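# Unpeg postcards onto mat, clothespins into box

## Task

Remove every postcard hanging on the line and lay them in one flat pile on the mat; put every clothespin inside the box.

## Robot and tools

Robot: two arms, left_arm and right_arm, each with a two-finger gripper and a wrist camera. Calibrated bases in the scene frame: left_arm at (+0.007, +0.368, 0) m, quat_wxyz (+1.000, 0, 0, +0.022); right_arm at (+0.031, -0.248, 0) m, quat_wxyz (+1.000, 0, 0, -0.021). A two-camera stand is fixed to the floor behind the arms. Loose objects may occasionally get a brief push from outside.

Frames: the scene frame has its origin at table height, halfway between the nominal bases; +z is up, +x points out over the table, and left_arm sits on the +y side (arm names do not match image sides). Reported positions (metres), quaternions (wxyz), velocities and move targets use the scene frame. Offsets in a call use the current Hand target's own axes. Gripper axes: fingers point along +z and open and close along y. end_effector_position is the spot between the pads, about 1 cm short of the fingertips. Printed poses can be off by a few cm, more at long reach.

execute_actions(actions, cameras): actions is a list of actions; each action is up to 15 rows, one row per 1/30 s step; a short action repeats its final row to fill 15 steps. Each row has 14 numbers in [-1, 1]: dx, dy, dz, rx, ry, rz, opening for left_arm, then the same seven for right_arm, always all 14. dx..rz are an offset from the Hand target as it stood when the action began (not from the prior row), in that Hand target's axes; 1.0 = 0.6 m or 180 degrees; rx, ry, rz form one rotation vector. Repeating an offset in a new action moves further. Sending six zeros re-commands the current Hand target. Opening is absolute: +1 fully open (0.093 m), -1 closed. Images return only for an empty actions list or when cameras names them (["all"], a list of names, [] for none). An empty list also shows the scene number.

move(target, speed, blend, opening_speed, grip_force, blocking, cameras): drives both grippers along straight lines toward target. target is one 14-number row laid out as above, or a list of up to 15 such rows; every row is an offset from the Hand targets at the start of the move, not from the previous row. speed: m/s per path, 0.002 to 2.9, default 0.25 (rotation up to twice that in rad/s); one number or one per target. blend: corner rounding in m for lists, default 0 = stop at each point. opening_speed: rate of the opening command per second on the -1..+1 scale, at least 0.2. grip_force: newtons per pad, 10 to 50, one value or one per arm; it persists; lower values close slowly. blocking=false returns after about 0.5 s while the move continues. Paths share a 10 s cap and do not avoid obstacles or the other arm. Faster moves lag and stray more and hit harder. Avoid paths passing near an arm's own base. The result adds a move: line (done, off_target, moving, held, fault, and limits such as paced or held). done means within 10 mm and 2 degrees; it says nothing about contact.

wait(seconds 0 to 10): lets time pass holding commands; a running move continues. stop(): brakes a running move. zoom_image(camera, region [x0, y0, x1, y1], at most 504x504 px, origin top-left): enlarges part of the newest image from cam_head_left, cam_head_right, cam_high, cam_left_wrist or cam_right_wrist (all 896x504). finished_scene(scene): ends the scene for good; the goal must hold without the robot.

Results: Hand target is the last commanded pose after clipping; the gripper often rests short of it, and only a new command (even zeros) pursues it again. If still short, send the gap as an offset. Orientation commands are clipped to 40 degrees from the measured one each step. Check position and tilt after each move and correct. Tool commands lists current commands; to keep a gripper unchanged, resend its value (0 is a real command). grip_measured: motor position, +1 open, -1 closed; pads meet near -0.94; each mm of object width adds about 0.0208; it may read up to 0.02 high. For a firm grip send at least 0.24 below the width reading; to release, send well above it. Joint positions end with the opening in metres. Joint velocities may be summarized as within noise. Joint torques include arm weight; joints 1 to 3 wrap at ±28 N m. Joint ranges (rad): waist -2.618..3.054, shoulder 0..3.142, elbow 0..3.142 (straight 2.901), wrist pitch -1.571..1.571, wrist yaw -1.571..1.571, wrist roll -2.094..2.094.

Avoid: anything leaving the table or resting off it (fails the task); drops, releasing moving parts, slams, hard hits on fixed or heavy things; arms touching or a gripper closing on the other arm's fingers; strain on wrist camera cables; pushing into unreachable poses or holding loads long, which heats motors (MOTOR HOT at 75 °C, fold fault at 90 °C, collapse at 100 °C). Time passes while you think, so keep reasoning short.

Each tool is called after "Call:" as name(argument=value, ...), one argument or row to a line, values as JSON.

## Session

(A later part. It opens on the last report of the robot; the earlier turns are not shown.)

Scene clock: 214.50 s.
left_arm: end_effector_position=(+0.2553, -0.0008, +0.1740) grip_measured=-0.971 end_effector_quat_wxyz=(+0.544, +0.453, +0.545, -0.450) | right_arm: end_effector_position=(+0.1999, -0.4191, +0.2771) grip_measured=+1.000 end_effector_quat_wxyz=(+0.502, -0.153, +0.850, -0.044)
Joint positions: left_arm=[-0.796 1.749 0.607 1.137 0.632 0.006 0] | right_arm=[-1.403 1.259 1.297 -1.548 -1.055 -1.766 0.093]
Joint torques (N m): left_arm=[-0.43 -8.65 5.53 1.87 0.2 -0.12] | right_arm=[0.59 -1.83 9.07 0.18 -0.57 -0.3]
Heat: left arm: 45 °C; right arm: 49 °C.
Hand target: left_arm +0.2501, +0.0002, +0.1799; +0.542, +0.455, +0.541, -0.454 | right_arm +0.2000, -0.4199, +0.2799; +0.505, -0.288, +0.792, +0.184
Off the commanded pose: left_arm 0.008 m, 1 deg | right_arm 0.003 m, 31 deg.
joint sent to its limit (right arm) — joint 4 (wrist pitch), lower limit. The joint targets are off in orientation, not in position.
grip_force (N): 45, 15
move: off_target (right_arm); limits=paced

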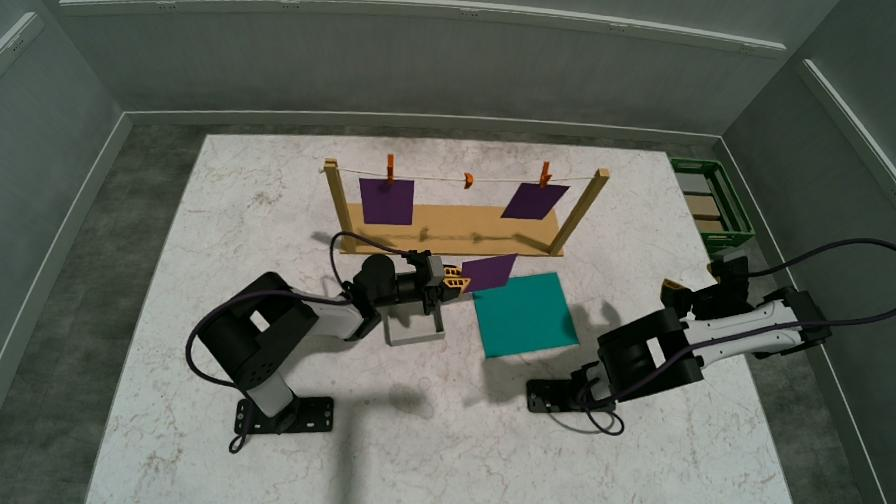

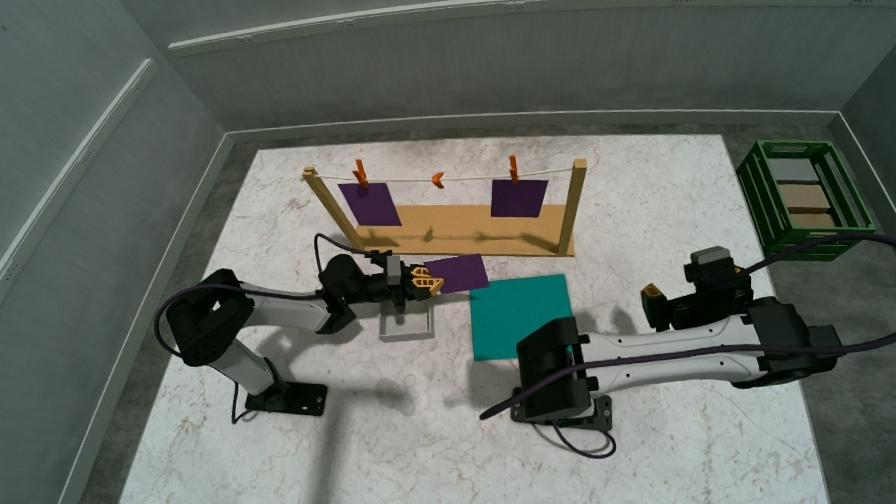

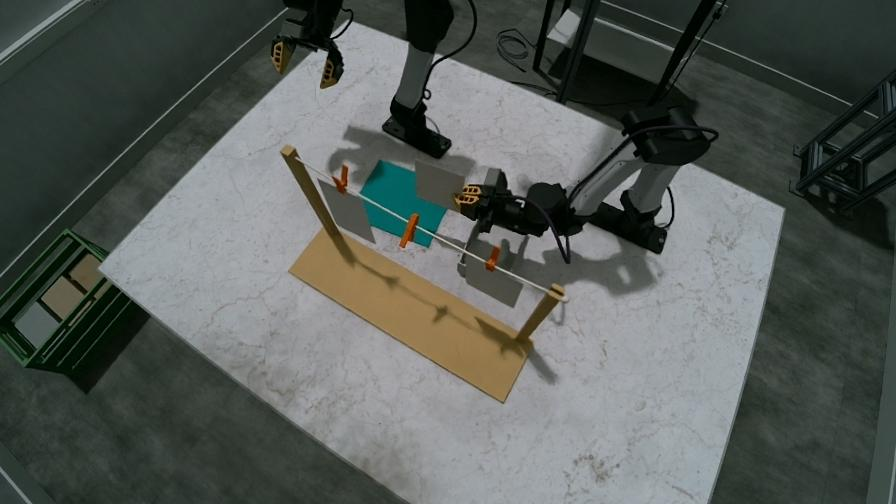

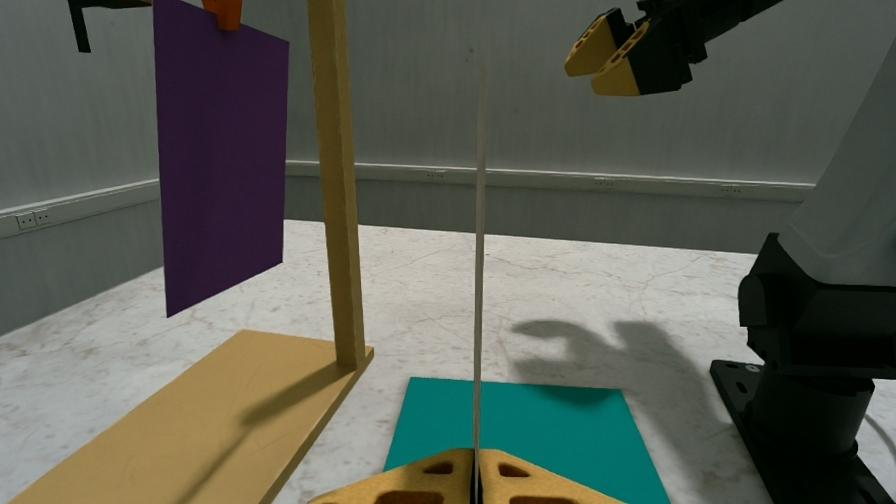

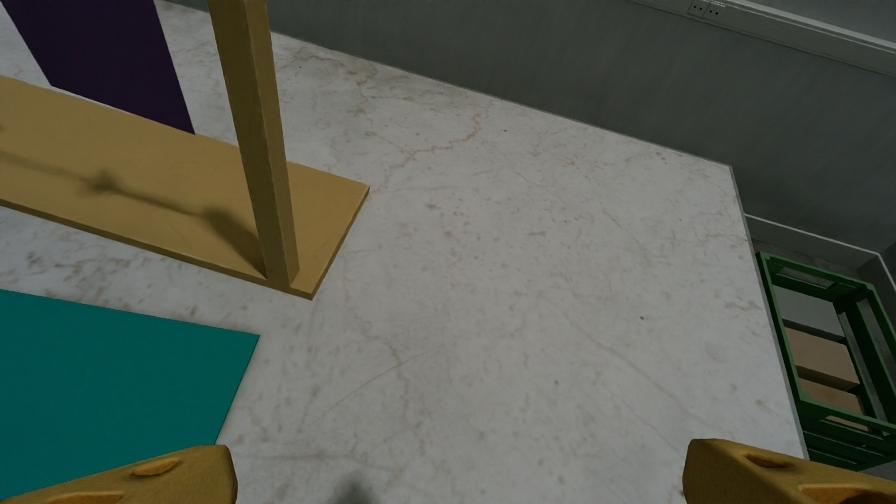

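Call:
move(
  target=[0,-0.083,0.1377,-0.1738,0.1738,-0.4777,-1,0,0,0,0.2186,-0.1332,0.0485,1],
  speed=0.2,
  cameras=["all"],
)

Scene clock: 242.37 s.
left_arm: end_effector_position=(+0.2165, -0.0850, +0.1794) grip_measured=-0.972 end_effector_quat_wxyz=(+0.045, -0.077, +0.902, -0.422) | right_arm: end_effector_position=(+0.2010, -0.4181, +0.2792) grip_measured=+1.000 end_effector_quat_wxyz=(+0.702, +0.001, +0.712, +0.012)
Joint positions: left_arm=[-1.098 1.758 1.371 -0.332 0.249 -1.337 0] | right_arm=[-1.517 1.259 0.974 -1.533 -1.556 -1.799 0.093]
Joint torques (N m): left_arm=[-0.49 -6.83 10.33 1.65 0.24 -0.17] | right_arm=[-0.5 -3.08 6.08 0.05 -0.77 -0.25]
Heat: left arm: 43 °C; right arm: 48 °C.
Hand target: left_arm +0.2152, -0.0898, +0.1799; +0.037, -0.078, +0.903, -0.421 | right_arm +0.2000, -0.4199, +0.2799; +0.707, +0.000, +0.707, +0.000
Off the commanded pose: left_arm 0.005 m, 1 deg | right_arm 0.002 m, 2 deg.
grip_force (N): 45, 15
move: done

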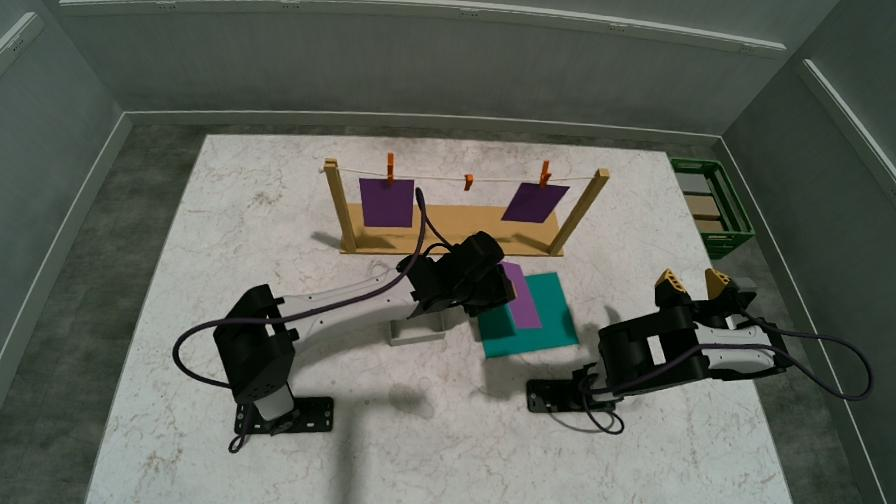

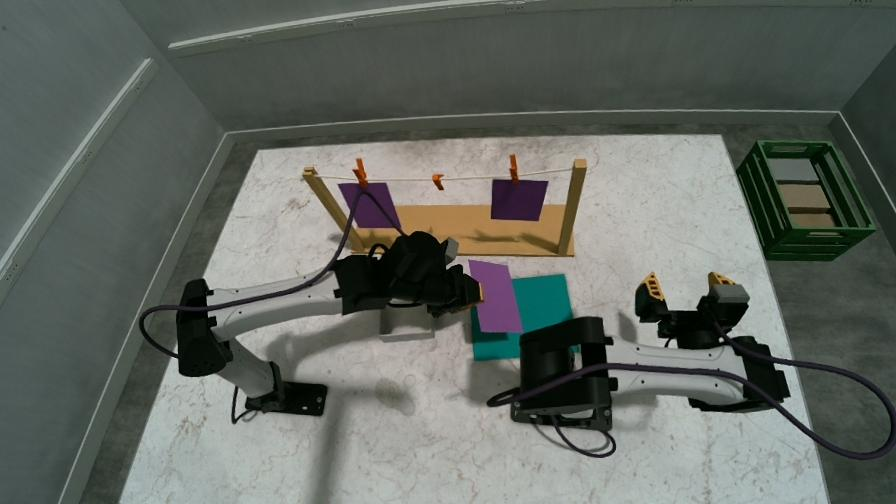

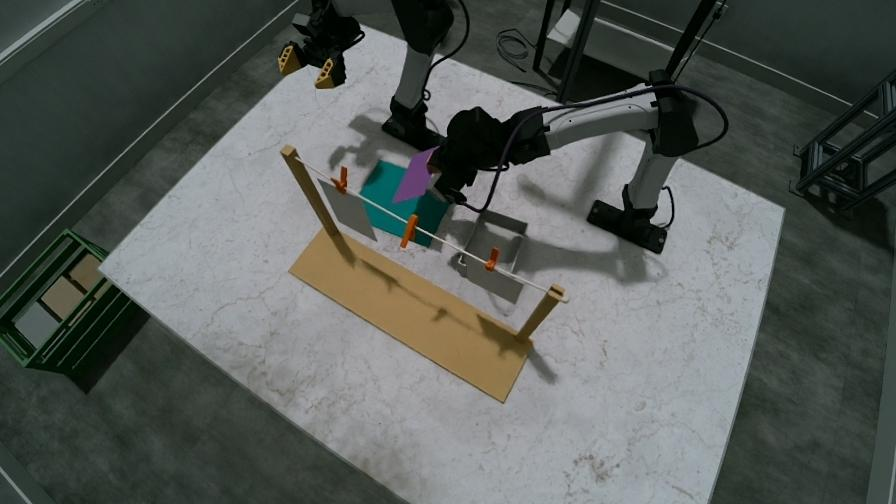

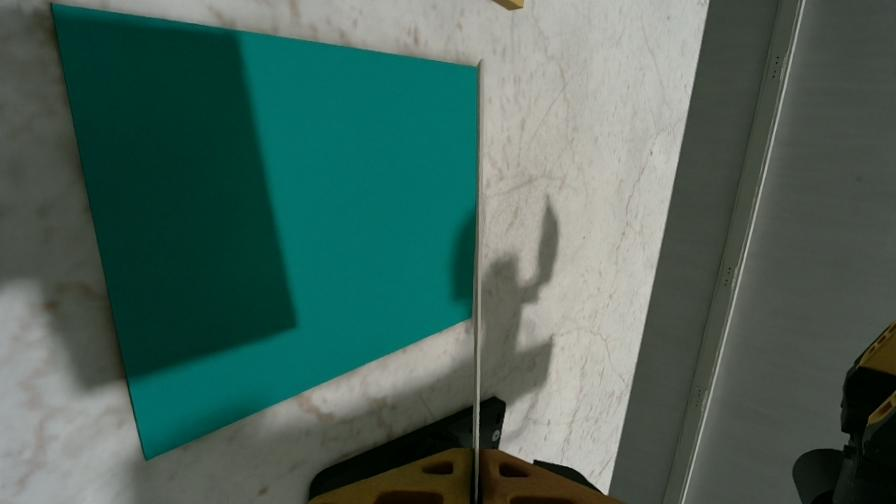

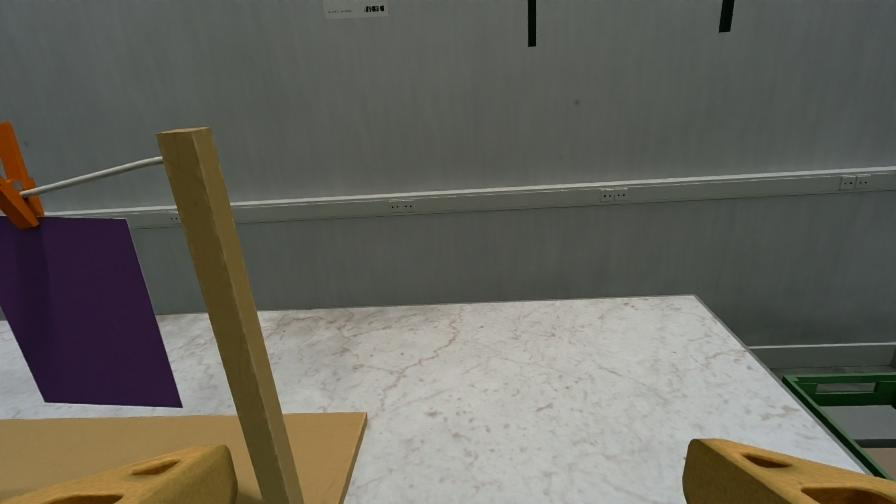

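Call:
move(
  target=[0,0.1057,0.1593,0,0,0,-1,0,0,0,0,0,0,1],
  speed=0.12,
  cameras=["cam_head_left","cam_head_right","cam_high","cam_left_wrist"],
)

Scene clock: 249.07 s.
left_arm: end_effector_position=(+0.2208, -0.1193, +0.0764) grip_measured=-0.972 end_effector_quat_wxyz=(+0.034, -0.075, +0.903, -0.421) | right_arm: end_effector_position=(+0.2010, -0.4181, +0.2793) grip_measured=+1.000 end_effector_quat_wxyz=(+0.702, +0.001, +0.712, +0.012)
Joint positions: left_arm=[-1.123 2.003 1.269 0.008 0.249 -1.357 0] | right_arm=[-1.517 1.259 0.974 -1.533 -1.556 -1.799 0.093]
Joint torques (N m): left_arm=[-0.55 -8.23 7.1 2.03 0.04 -0.11] | right_arm=[-0.55 -3.1 6.09 0.06 -0.79 -0.25]
Heat: left arm: 42 °C; right arm: 48 °C.
Hand target: left_arm +0.2209, -0.1218, +0.0697; +0.037, -0.078, +0.903, -0.421 | right_arm +0.2000, -0.4199, +0.2798; +0.707, +0.000, +0.707, +0.000
Off the commanded pose: left_arm 0.007 m, 1 deg | right_arm 0.002 m, 2 deg.
grip_force (N): 45, 15
move: done
Images, in order (width x height): cam_head_left 896x504, cam_head_right 896x504, cam_high 896x504, cam_left_wrist 896x504.

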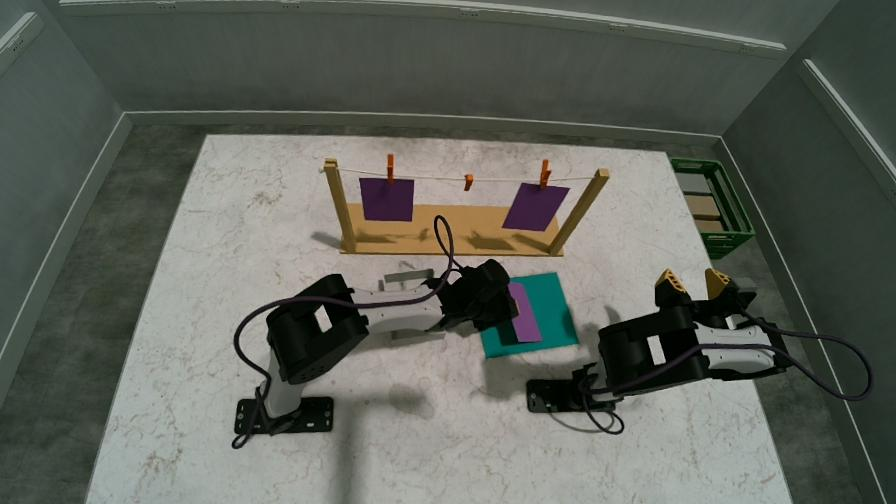

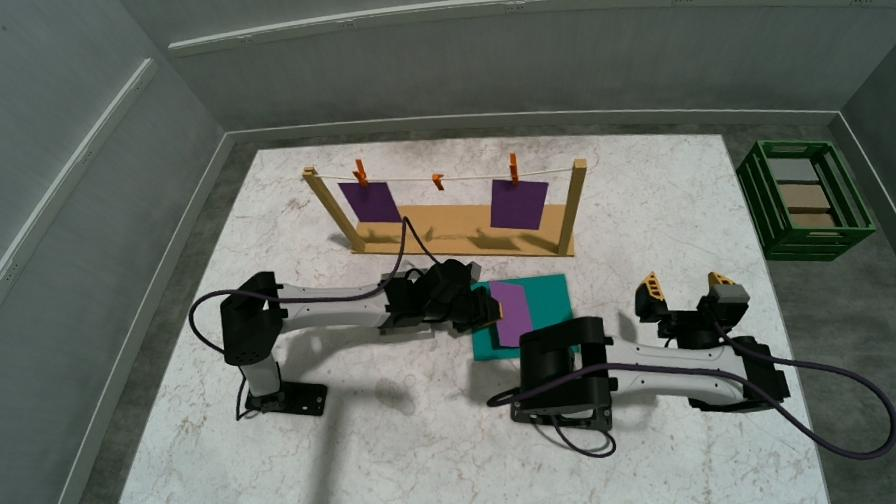

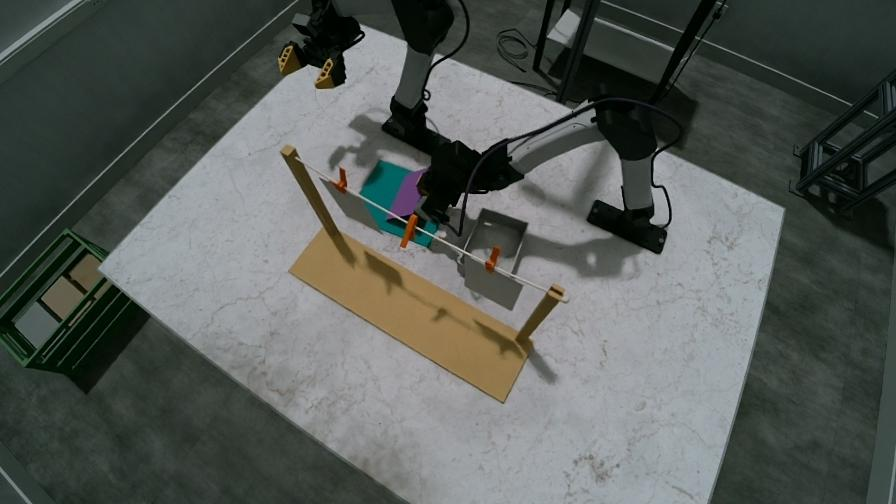

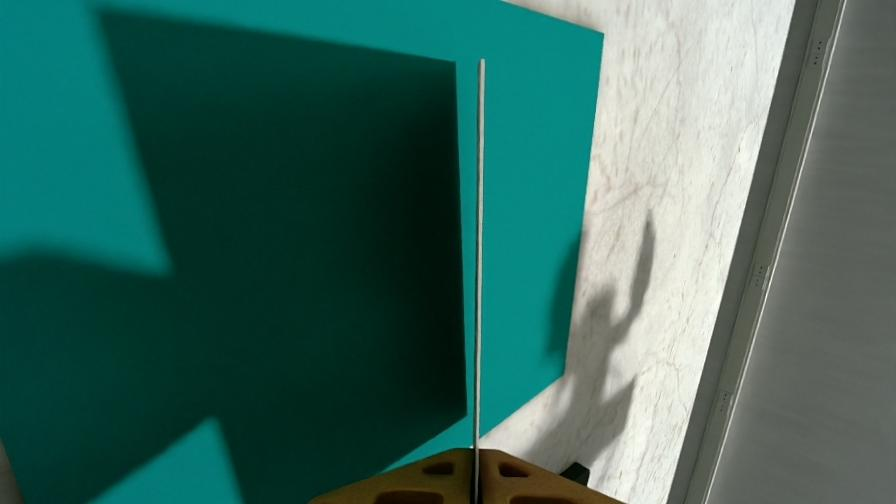

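Call:
move(
  target=[0.0027,0.0568,0.067,0.0444,0,0,-1,0,0,0,0,0,0,1],
  speed=0.06,
  cameras=["cam_head_left","cam_head_right","cam_high","cam_left_wrist"],
)

Scene clock: 253.27 s.
left_arm: end_effector_position=(+0.2276, -0.1394, +0.0500) grip_measured=-0.972 end_effector_quat_wxyz=(+0.057, -0.066, +0.851, -0.517) | right_arm: end_effector_position=(+0.2010, -0.4181, +0.2793) grip_measured=+1.000 end_effector_quat_wxyz=(+0.702, +0.001, +0.712, +0.012)
Joint positions: left_arm=[-1.123 2.134 1.131 0.507 0.27 -1.395 0] | right_arm=[-1.517 1.259 0.974 -1.533 -1.556 -1.799 0.093]
Joint torques (N m): left_arm=[-0.57 -7.27 5.34 1.66 0.09 -0.03] | right_arm=[-0.54 -3.03 6.06 0.06 -0.79 -0.24]
Heat: left arm: 42 °C; right arm: 48 °C.
Hand target: left_arm +0.2210, -0.1308, +0.0178; +0.043, -0.076, +0.871, -0.483 | right_arm +0.2000, -0.4199, +0.2798; +0.707, +0.000, +0.707, +0.000
Off the commanded pose: left_arm 0.034 m, 5 deg | right_arm 0.002 m, 2 deg.
grip_force (N): 45, 15
move: off_target (left_arm)
Images, in order (width x height): cam_head_left 896x504, cam_head_right 896x504, cam_high 896x504, cam_left_wrist 896x504.

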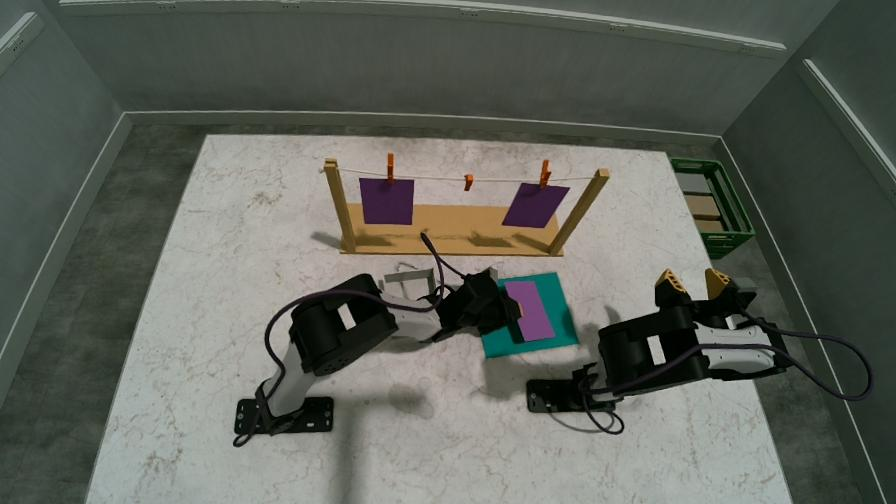

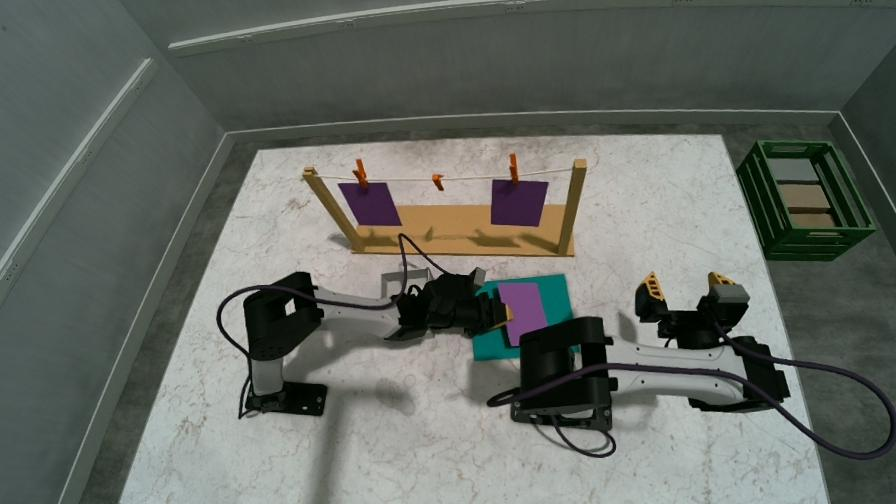

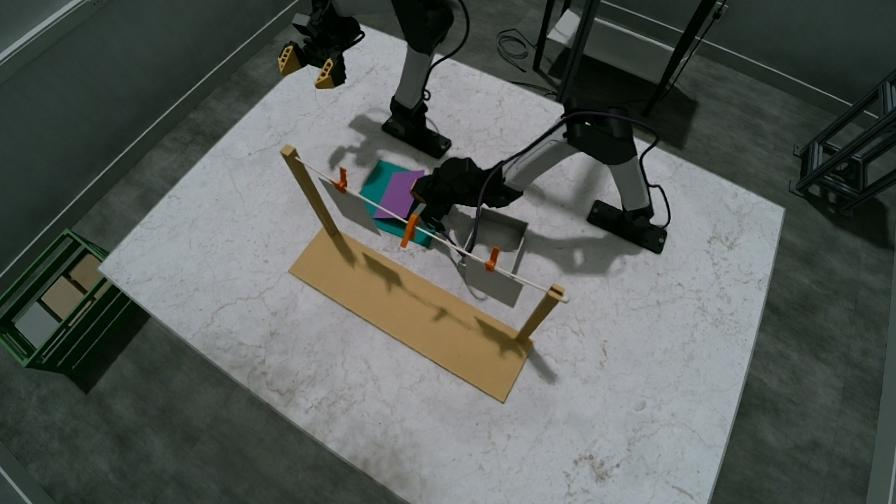

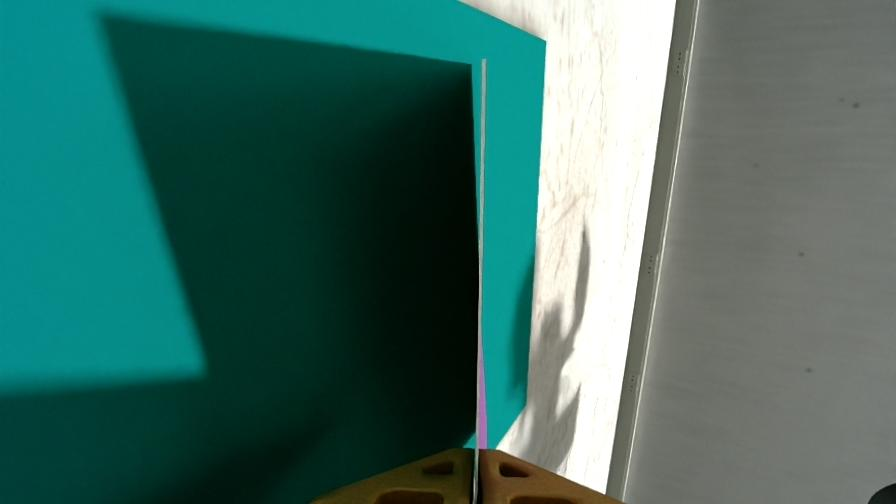

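Call:
move(
  target=[-0.0038,-0.0181,-0.0026,0.0556,0,0,-1,0,0,0,0,0,0,1],
  speed=0.06,
  cameras=["cam_head_right","cam_left_wrist"],
)

Scene clock: 257.97 s.
left_arm: end_effector_position=(+0.2250, -0.1388, +0.0428) grip_measured=-0.972 end_effector_quat_wxyz=(+0.056, -0.067, +0.819, -0.567) | right_arm: end_effector_position=(+0.2010, -0.4181, +0.2793) grip_measured=+1.000 end_effector_quat_wxyz=(+0.702, +0.001, +0.712, +0.012)
Joint positions: left_arm=[-1.12 2.197 1.051 0.77 0.293 -1.44 0] | right_arm=[-1.517 1.259 0.974 -1.533 -1.556 -1.799 0.093]
Joint torques (N m): left_arm=[0.25 -8.02 5.45 2.16 0.23 -0.07] | right_arm=[-0.57 -3.07 6.08 0.06 -0.8 -0.25]
Heat: left arm: 42 °C; right arm: 49 °C.
Hand target: left_arm +0.2239, -0.1348, +0.0279; +0.049, -0.071, +0.826, -0.557 | right_arm +0.2000, -0.4199, +0.2798; +0.707, +0.000, +0.707, +0.000
Off the commanded pose: left_arm 0.015 m, 2 deg | right_arm 0.002 m, 2 deg.
grip_force (N): 45, 15
move: off_target (left_arm)
Images, in order (width x height): cam_head_right 896x504, cam_left_wrist 896x504.

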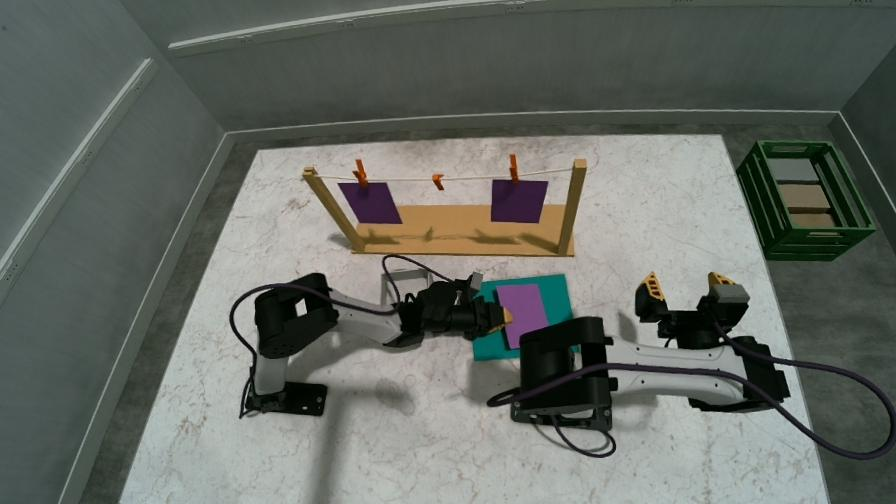

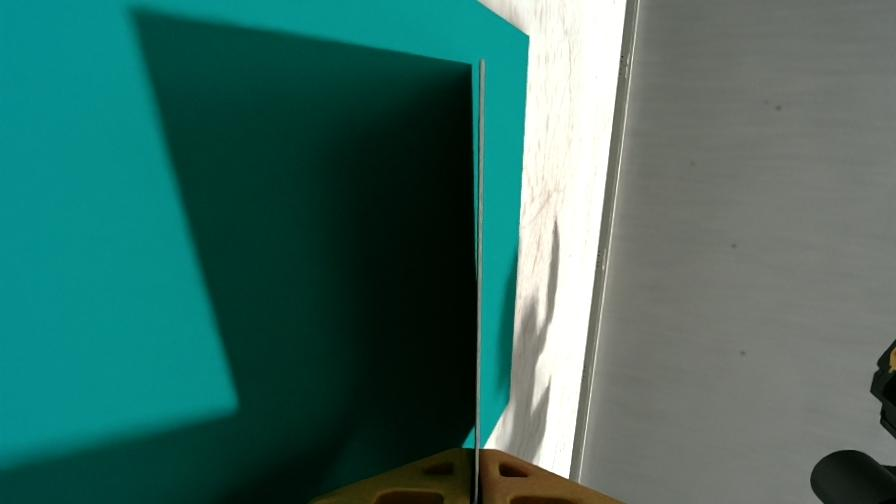

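Call:
move(
  target=[0,0.0263,0.0106,0.0278,0,0,-1,0,0,0,0,0,0,1],
  speed=0.06,
  cameras=["cam_head_left","cam_left_wrist"],
)

Call:
zoom_image(
  camera="cam_head_left",
  region=[400, 230, 620, 370],
)

Scene clock: 261.17 s.
left_arm: end_effector_position=(+0.2259, -0.1425, +0.0398) grip_measured=-0.972 end_effector_quat_wxyz=(+0.066, -0.057, +0.783, -0.616) | right_arm: end_effector_position=(+0.2010, -0.4181, +0.2793) grip_measured=+1.000 end_effector_quat_wxyz=(+0.702, +0.001, +0.712, +0.012)
Joint positions: left_arm=[-1.117 2.289 1.028 1.014 0.308 -1.46 0] | right_arm=[-1.517 1.259 0.974 -1.533 -1.556 -1.799 0.093]
Joint torques (N m): left_arm=[0.32 -6.97 4.25 2.04 0.17 -0.13] | right_arm=[-0.51 -3.07 6.08 0.06 -0.79 -0.25]
Heat: left arm: 42 °C; right arm: 49 °C.
Hand target: left_arm +0.2239, -0.1347, +0.0108; +0.052, -0.069, +0.801, -0.593 | right_arm +0.2000, -0.4199, +0.2798; +0.707, +0.000, +0.707, +0.000
Off the commanded pose: left_arm 0.030 m, 4 deg | right_arm 0.002 m, 2 deg.
grip_force (N): 45, 15
move: off_target (left_arm)
Images, in order (width x height): cam_head_left 896x504, cam_left_wrist 896x504.

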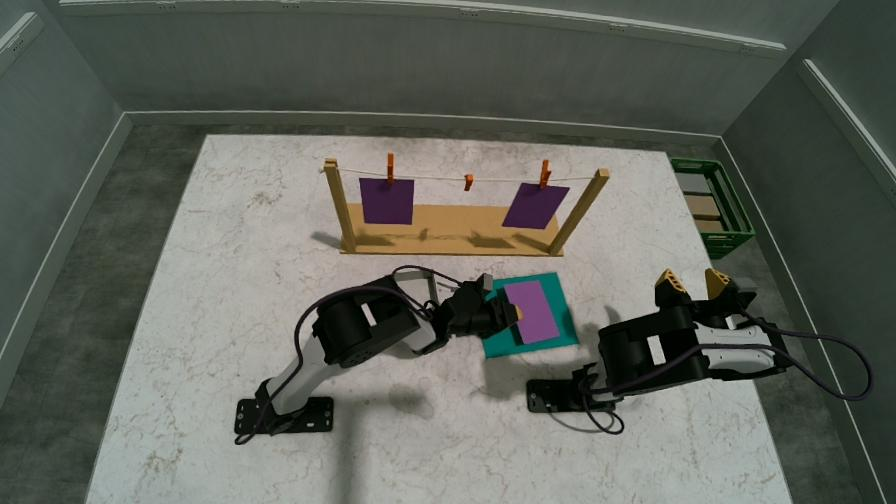

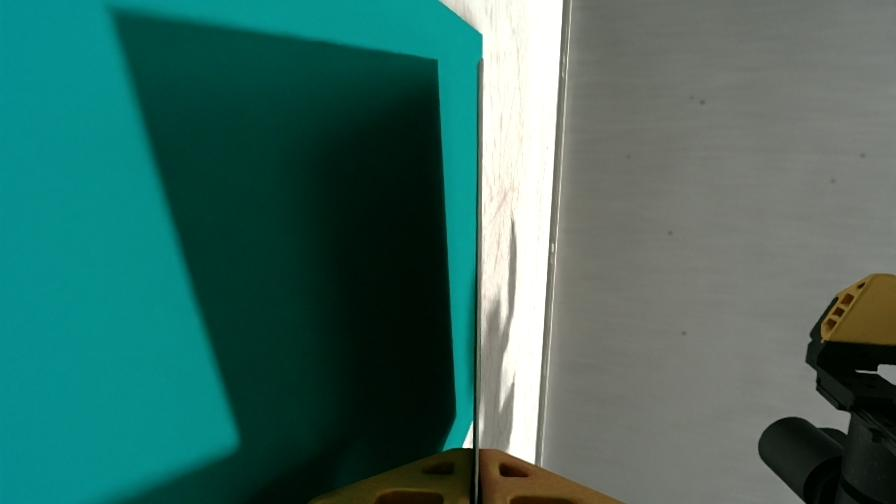

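Scaled by 2.291 from the camera's 896x504 image, which has a finer 1280x720 frame.

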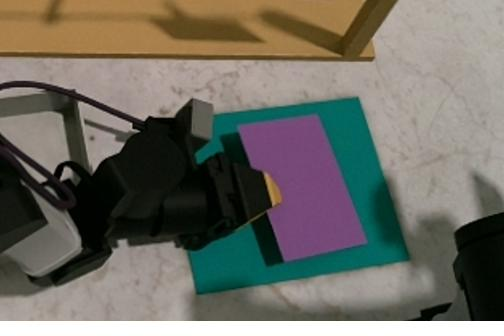

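Call:
move(
  target=[0,-0.0355,-0.0088,-0.0444,0,0,-1,0,0,0,0,0,0,1],
  speed=0.06,
  cameras=["cam_left_wrist"],
)

Scene clock: 269.50 s.
left_arm: end_effector_position=(+0.2248, -0.1404, +0.0399) grip_measured=-0.972 end_effector_quat_wxyz=(+0.046, -0.069, +0.822, -0.563) | right_arm: end_effector_position=(+0.2010, -0.4181, +0.2793) grip_measured=+1.000 end_effector_quat_wxyz=(+0.702, +0.001, +0.712, +0.012)
Joint positions: left_arm=[-1.117 2.205 1.066 0.751 0.308 -1.449 0] | right_arm=[-1.517 1.259 0.974 -1.533 -1.556 -1.799 0.093]
Joint torques (N m): left_arm=[-0.29 -11.67 6.65 1.26 -0.03 0.16] | right_arm=[-0.53 -3.06 6.12 0.06 -0.8 -0.25]
Heat: left arm: 42 °C; right arm: 49 °C.
Hand target: left_arm +0.2241, -0.1359, +0.0327; +0.047, -0.073, +0.840, -0.535 | right_arm +0.2000, -0.4199, +0.2798; +0.707, +0.000, +0.707, +0.000
Off the commanded pose: left_arm 0.009 m, 4 deg | right_arm 0.002 m, 2 deg.
grip_force (N): 45, 15
move: off_target (left_arm)
Images, in order (width x height): cam_left_wrist 896x504.

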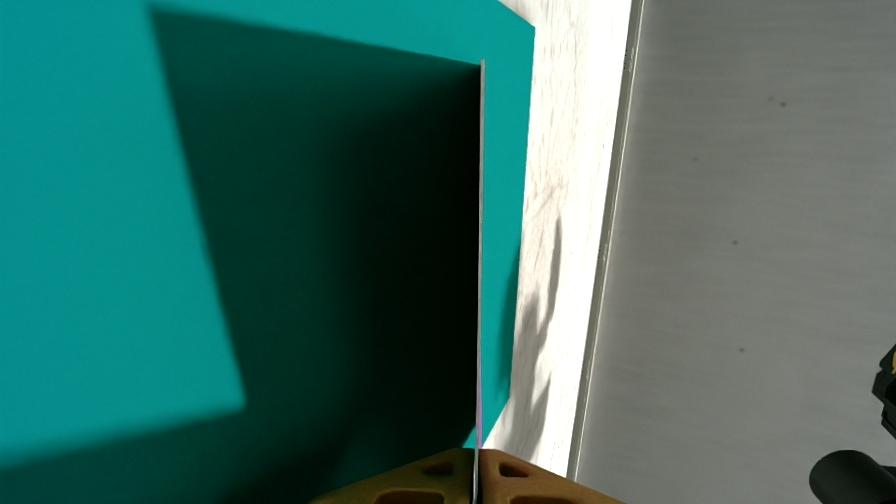

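Call:
move(
  target=[0,0,0,0,0,0,-0.35,0,0,0,0,0,0,1],
  opening_speed=0.25,
  cameras=["cam_head_left","cam_head_right","cam_left_wrist"],
)

Call:
zoom_image(
  camera="cam_head_left",
  region=[400, 230, 620, 370],
)

Scene clock: 274.40 s.
left_arm: end_effector_position=(+0.2238, -0.1386, +0.0375) grip_measured=-0.353 end_effector_quat_wxyz=(+0.043, -0.071, +0.829, -0.553) | right_arm: end_effector_position=(+0.2010, -0.4181, +0.2793) grip_measured=+1.000 end_effector_quat_wxyz=(+0.702, +0.001, +0.712, +0.012)
Joint positions: left_arm=[-1.117 2.195 1.069 0.71 0.308 -1.445 0.028] | right_arm=[-1.517 1.259 0.974 -1.533 -1.556 -1.799 0.093]
Joint torques (N m): left_arm=[-0.28 -10.86 6.74 1.58 -0.04 0.13] | right_arm=[-0.54 -3.06 6.02 0.06 -0.79 -0.24]
Heat: left arm: 44 °C; right arm: 48 °C.
Hand target: left_arm +0.2241, -0.1360, +0.0328; +0.047, -0.073, +0.840, -0.535 | right_arm +0.2000, -0.4199, +0.2798; +0.707, +0.000, +0.707, +0.000
Off the commanded pose: left_arm 0.006 m, 2 deg | right_arm 0.002 m, 2 deg.
grip_force (N): 45, 15
move: done
Images, in order (width x height): cam_head_left 896x504, cam_head_right 896x504, cam_left_wrist 896x504.

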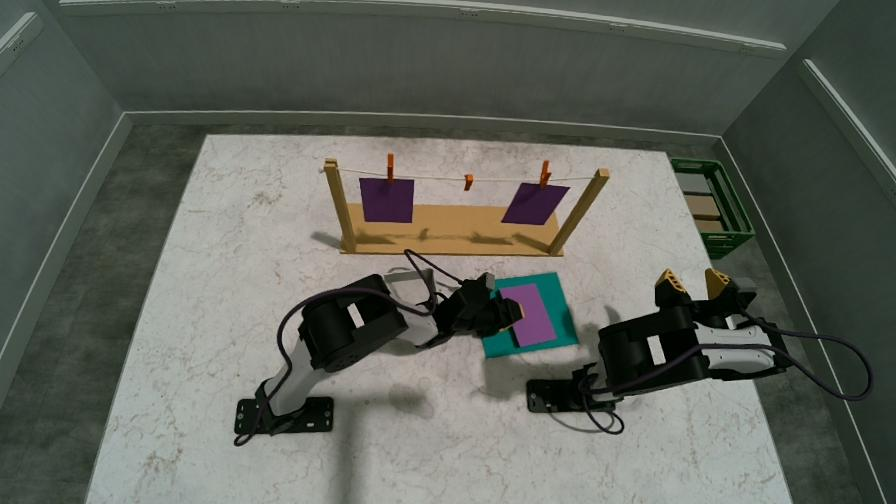

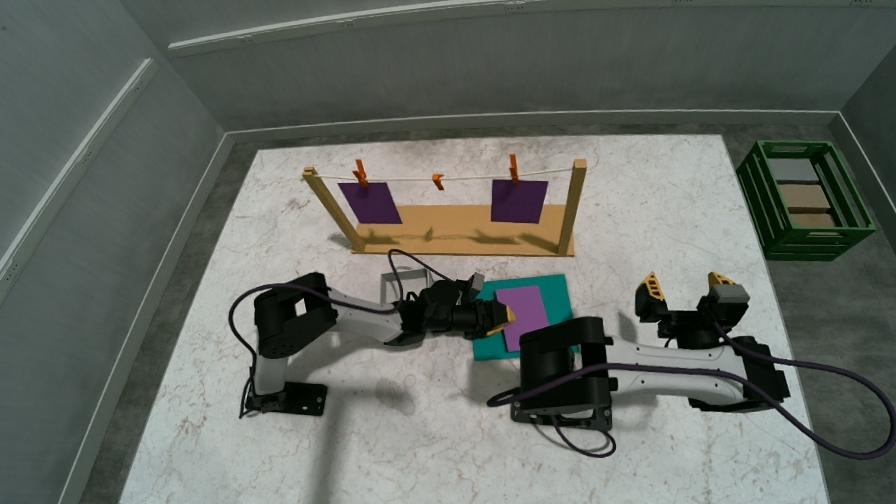

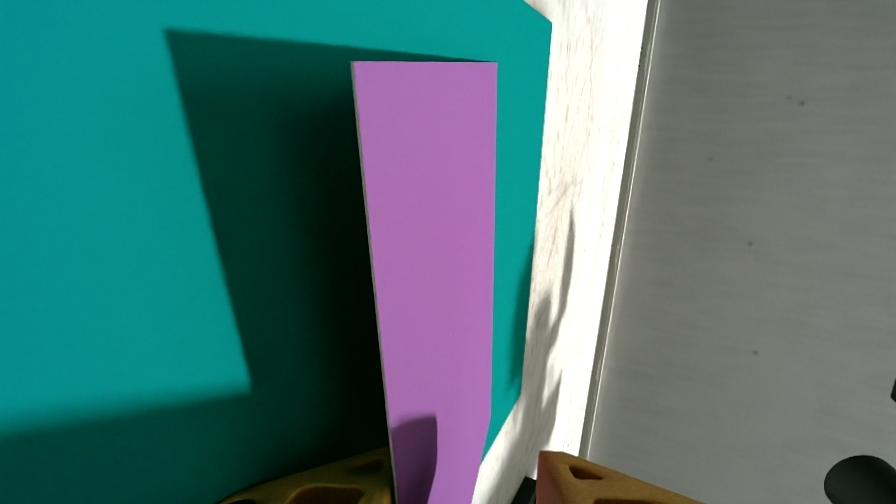

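Scaled by 2.291 from the camera's 896x504 image, which has a finer 1280x720 frame.

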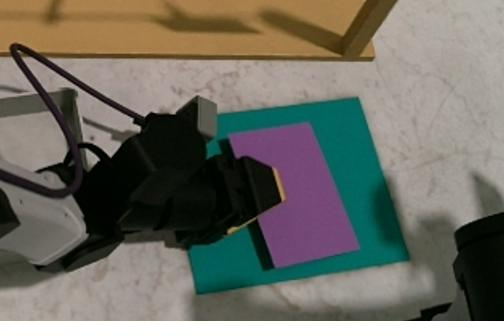

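Call:
move(
  target=[
    [0,-0.005,-0.1,0.017,0,0,-0.35,0,0,0,0,0,0,1],
    [0,-0.1,-0.2,0.017,0,0,-0.35,0,0,0,0,0,0,1],
  ],
  speed=0.08,
  blend=0.01,
  cameras=["all"],
)

Scene clock: 282.60 s.
left_arm: end_effector_position=(+0.2090, -0.0556, +0.1284) grip_measured=-0.353 end_effector_quat_wxyz=(+0.043, -0.080, +0.829, -0.553) | right_arm: end_effector_position=(+0.2010, -0.4181, +0.2793) grip_measured=+1.000 end_effector_quat_wxyz=(+0.702, +0.001, +0.712, +0.012)
Joint positions: left_arm=[-1.039 1.696 0.812 0.458 0.369 -1.427 0.028] | right_arm=[-1.517 1.259 0.974 -1.533 -1.556 -1.799 0.093]
Joint torques (N m): left_arm=[0.31 -8.94 7.45 1.96 0.23 0.17] | right_arm=[-0.54 -3.06 6.09 0.07 -0.79 -0.25]
Heat: left arm: 46 °C; right arm: 48 °C.
Hand target: left_arm +0.2096, -0.0538, +0.1378; +0.049, -0.072, +0.826, -0.558 | right_arm +0.2000, -0.4199, +0.2798; +0.707, +0.000, +0.707, +0.000
Off the commanded pose: left_arm 0.010 m, 1 deg | right_arm 0.002 m, 2 deg.
grip_force (N): 45, 15
move: done

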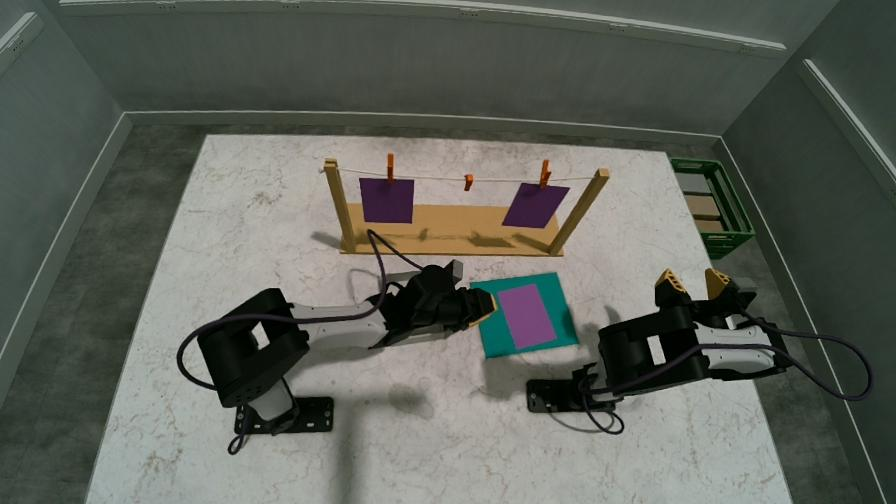

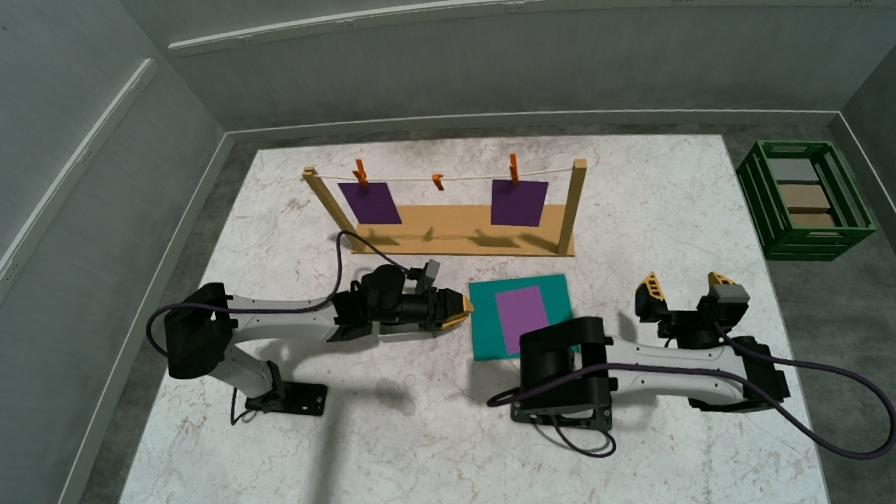

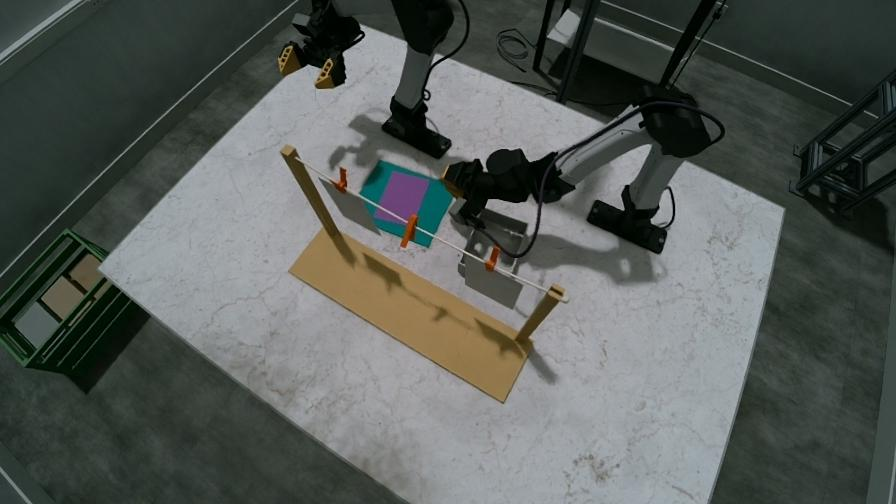

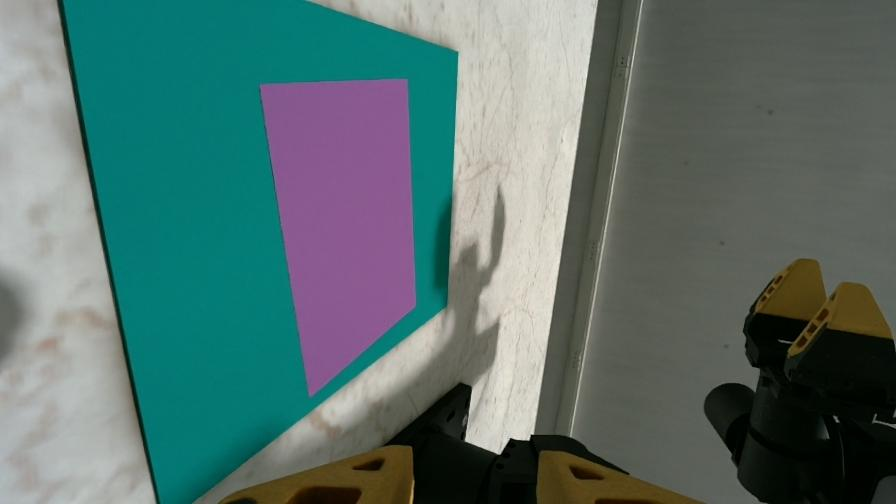

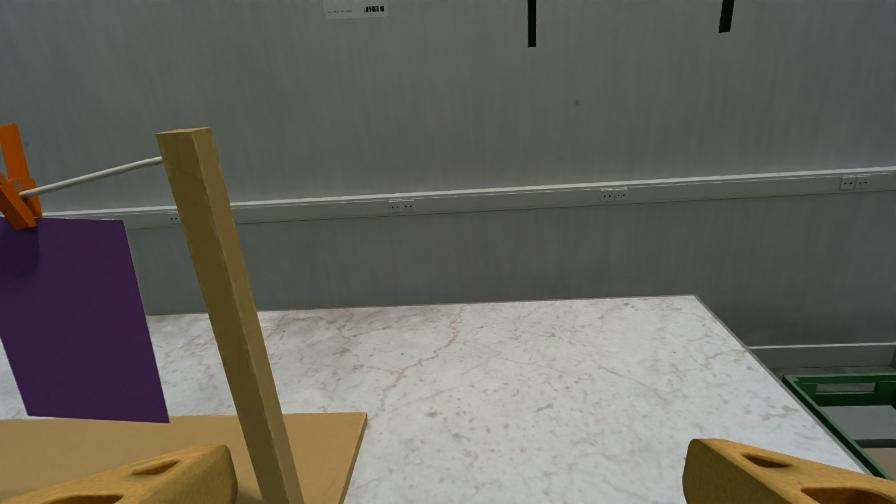

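Call:
move(
  target=[0,0,0,0,0,0,-0.35,0,0.2,0.1667,0,0,0,1],
  speed=0.15,
  cameras=["cam_right_wrist"],
)

Scene clock: 295.17 s.
left_arm: end_effector_position=(+0.2090, -0.0556, +0.1283) grip_measured=-0.353 end_effector_quat_wxyz=(+0.043, -0.080, +0.829, -0.552) | right_arm: end_effector_position=(+0.2950, -0.2976, +0.2755) grip_measured=+1.000 end_effector_quat_wxyz=(+0.658, -0.240, +0.669, +0.252)
Joint positions: left_arm=[-1.039 1.696 0.812 0.457 0.369 -1.427 0.028] | right_arm=[-0.821 1.398 1.062 -1.446 -1.562 -1.762 0.093]
Joint torques (N m): left_arm=[0.36 -8.99 7.45 1.94 0.23 0.16] | right_arm=[0.42 -3.12 8.94 0.12 -0.76 -0.08]
Heat: left arm: 46 °C; right arm: 48 °C.
Hand target: left_arm +0.2096, -0.0538, +0.1378; +0.049, -0.071, +0.826, -0.558 | right_arm +0.3001, -0.2999, +0.2800; +0.707, -0.004, +0.707, +0.005
Off the commanded pose: left_arm 0.010 m, 1 deg | right_arm 0.007 m, 41 deg; orientation clipped.
joint sent to its limit (right arm) — joint 5 (wrist yaw), lower limit. The joint targets are off in orientation, not in position.
grip_force (N): 45, 15
move: off_target (right_arm); limits=paced
Images, in order (width x height): cam_right_wrist 896x504.

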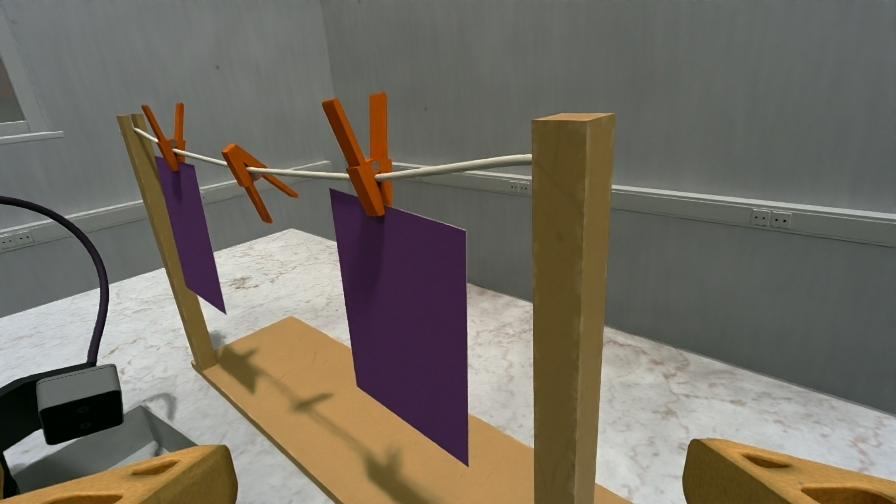

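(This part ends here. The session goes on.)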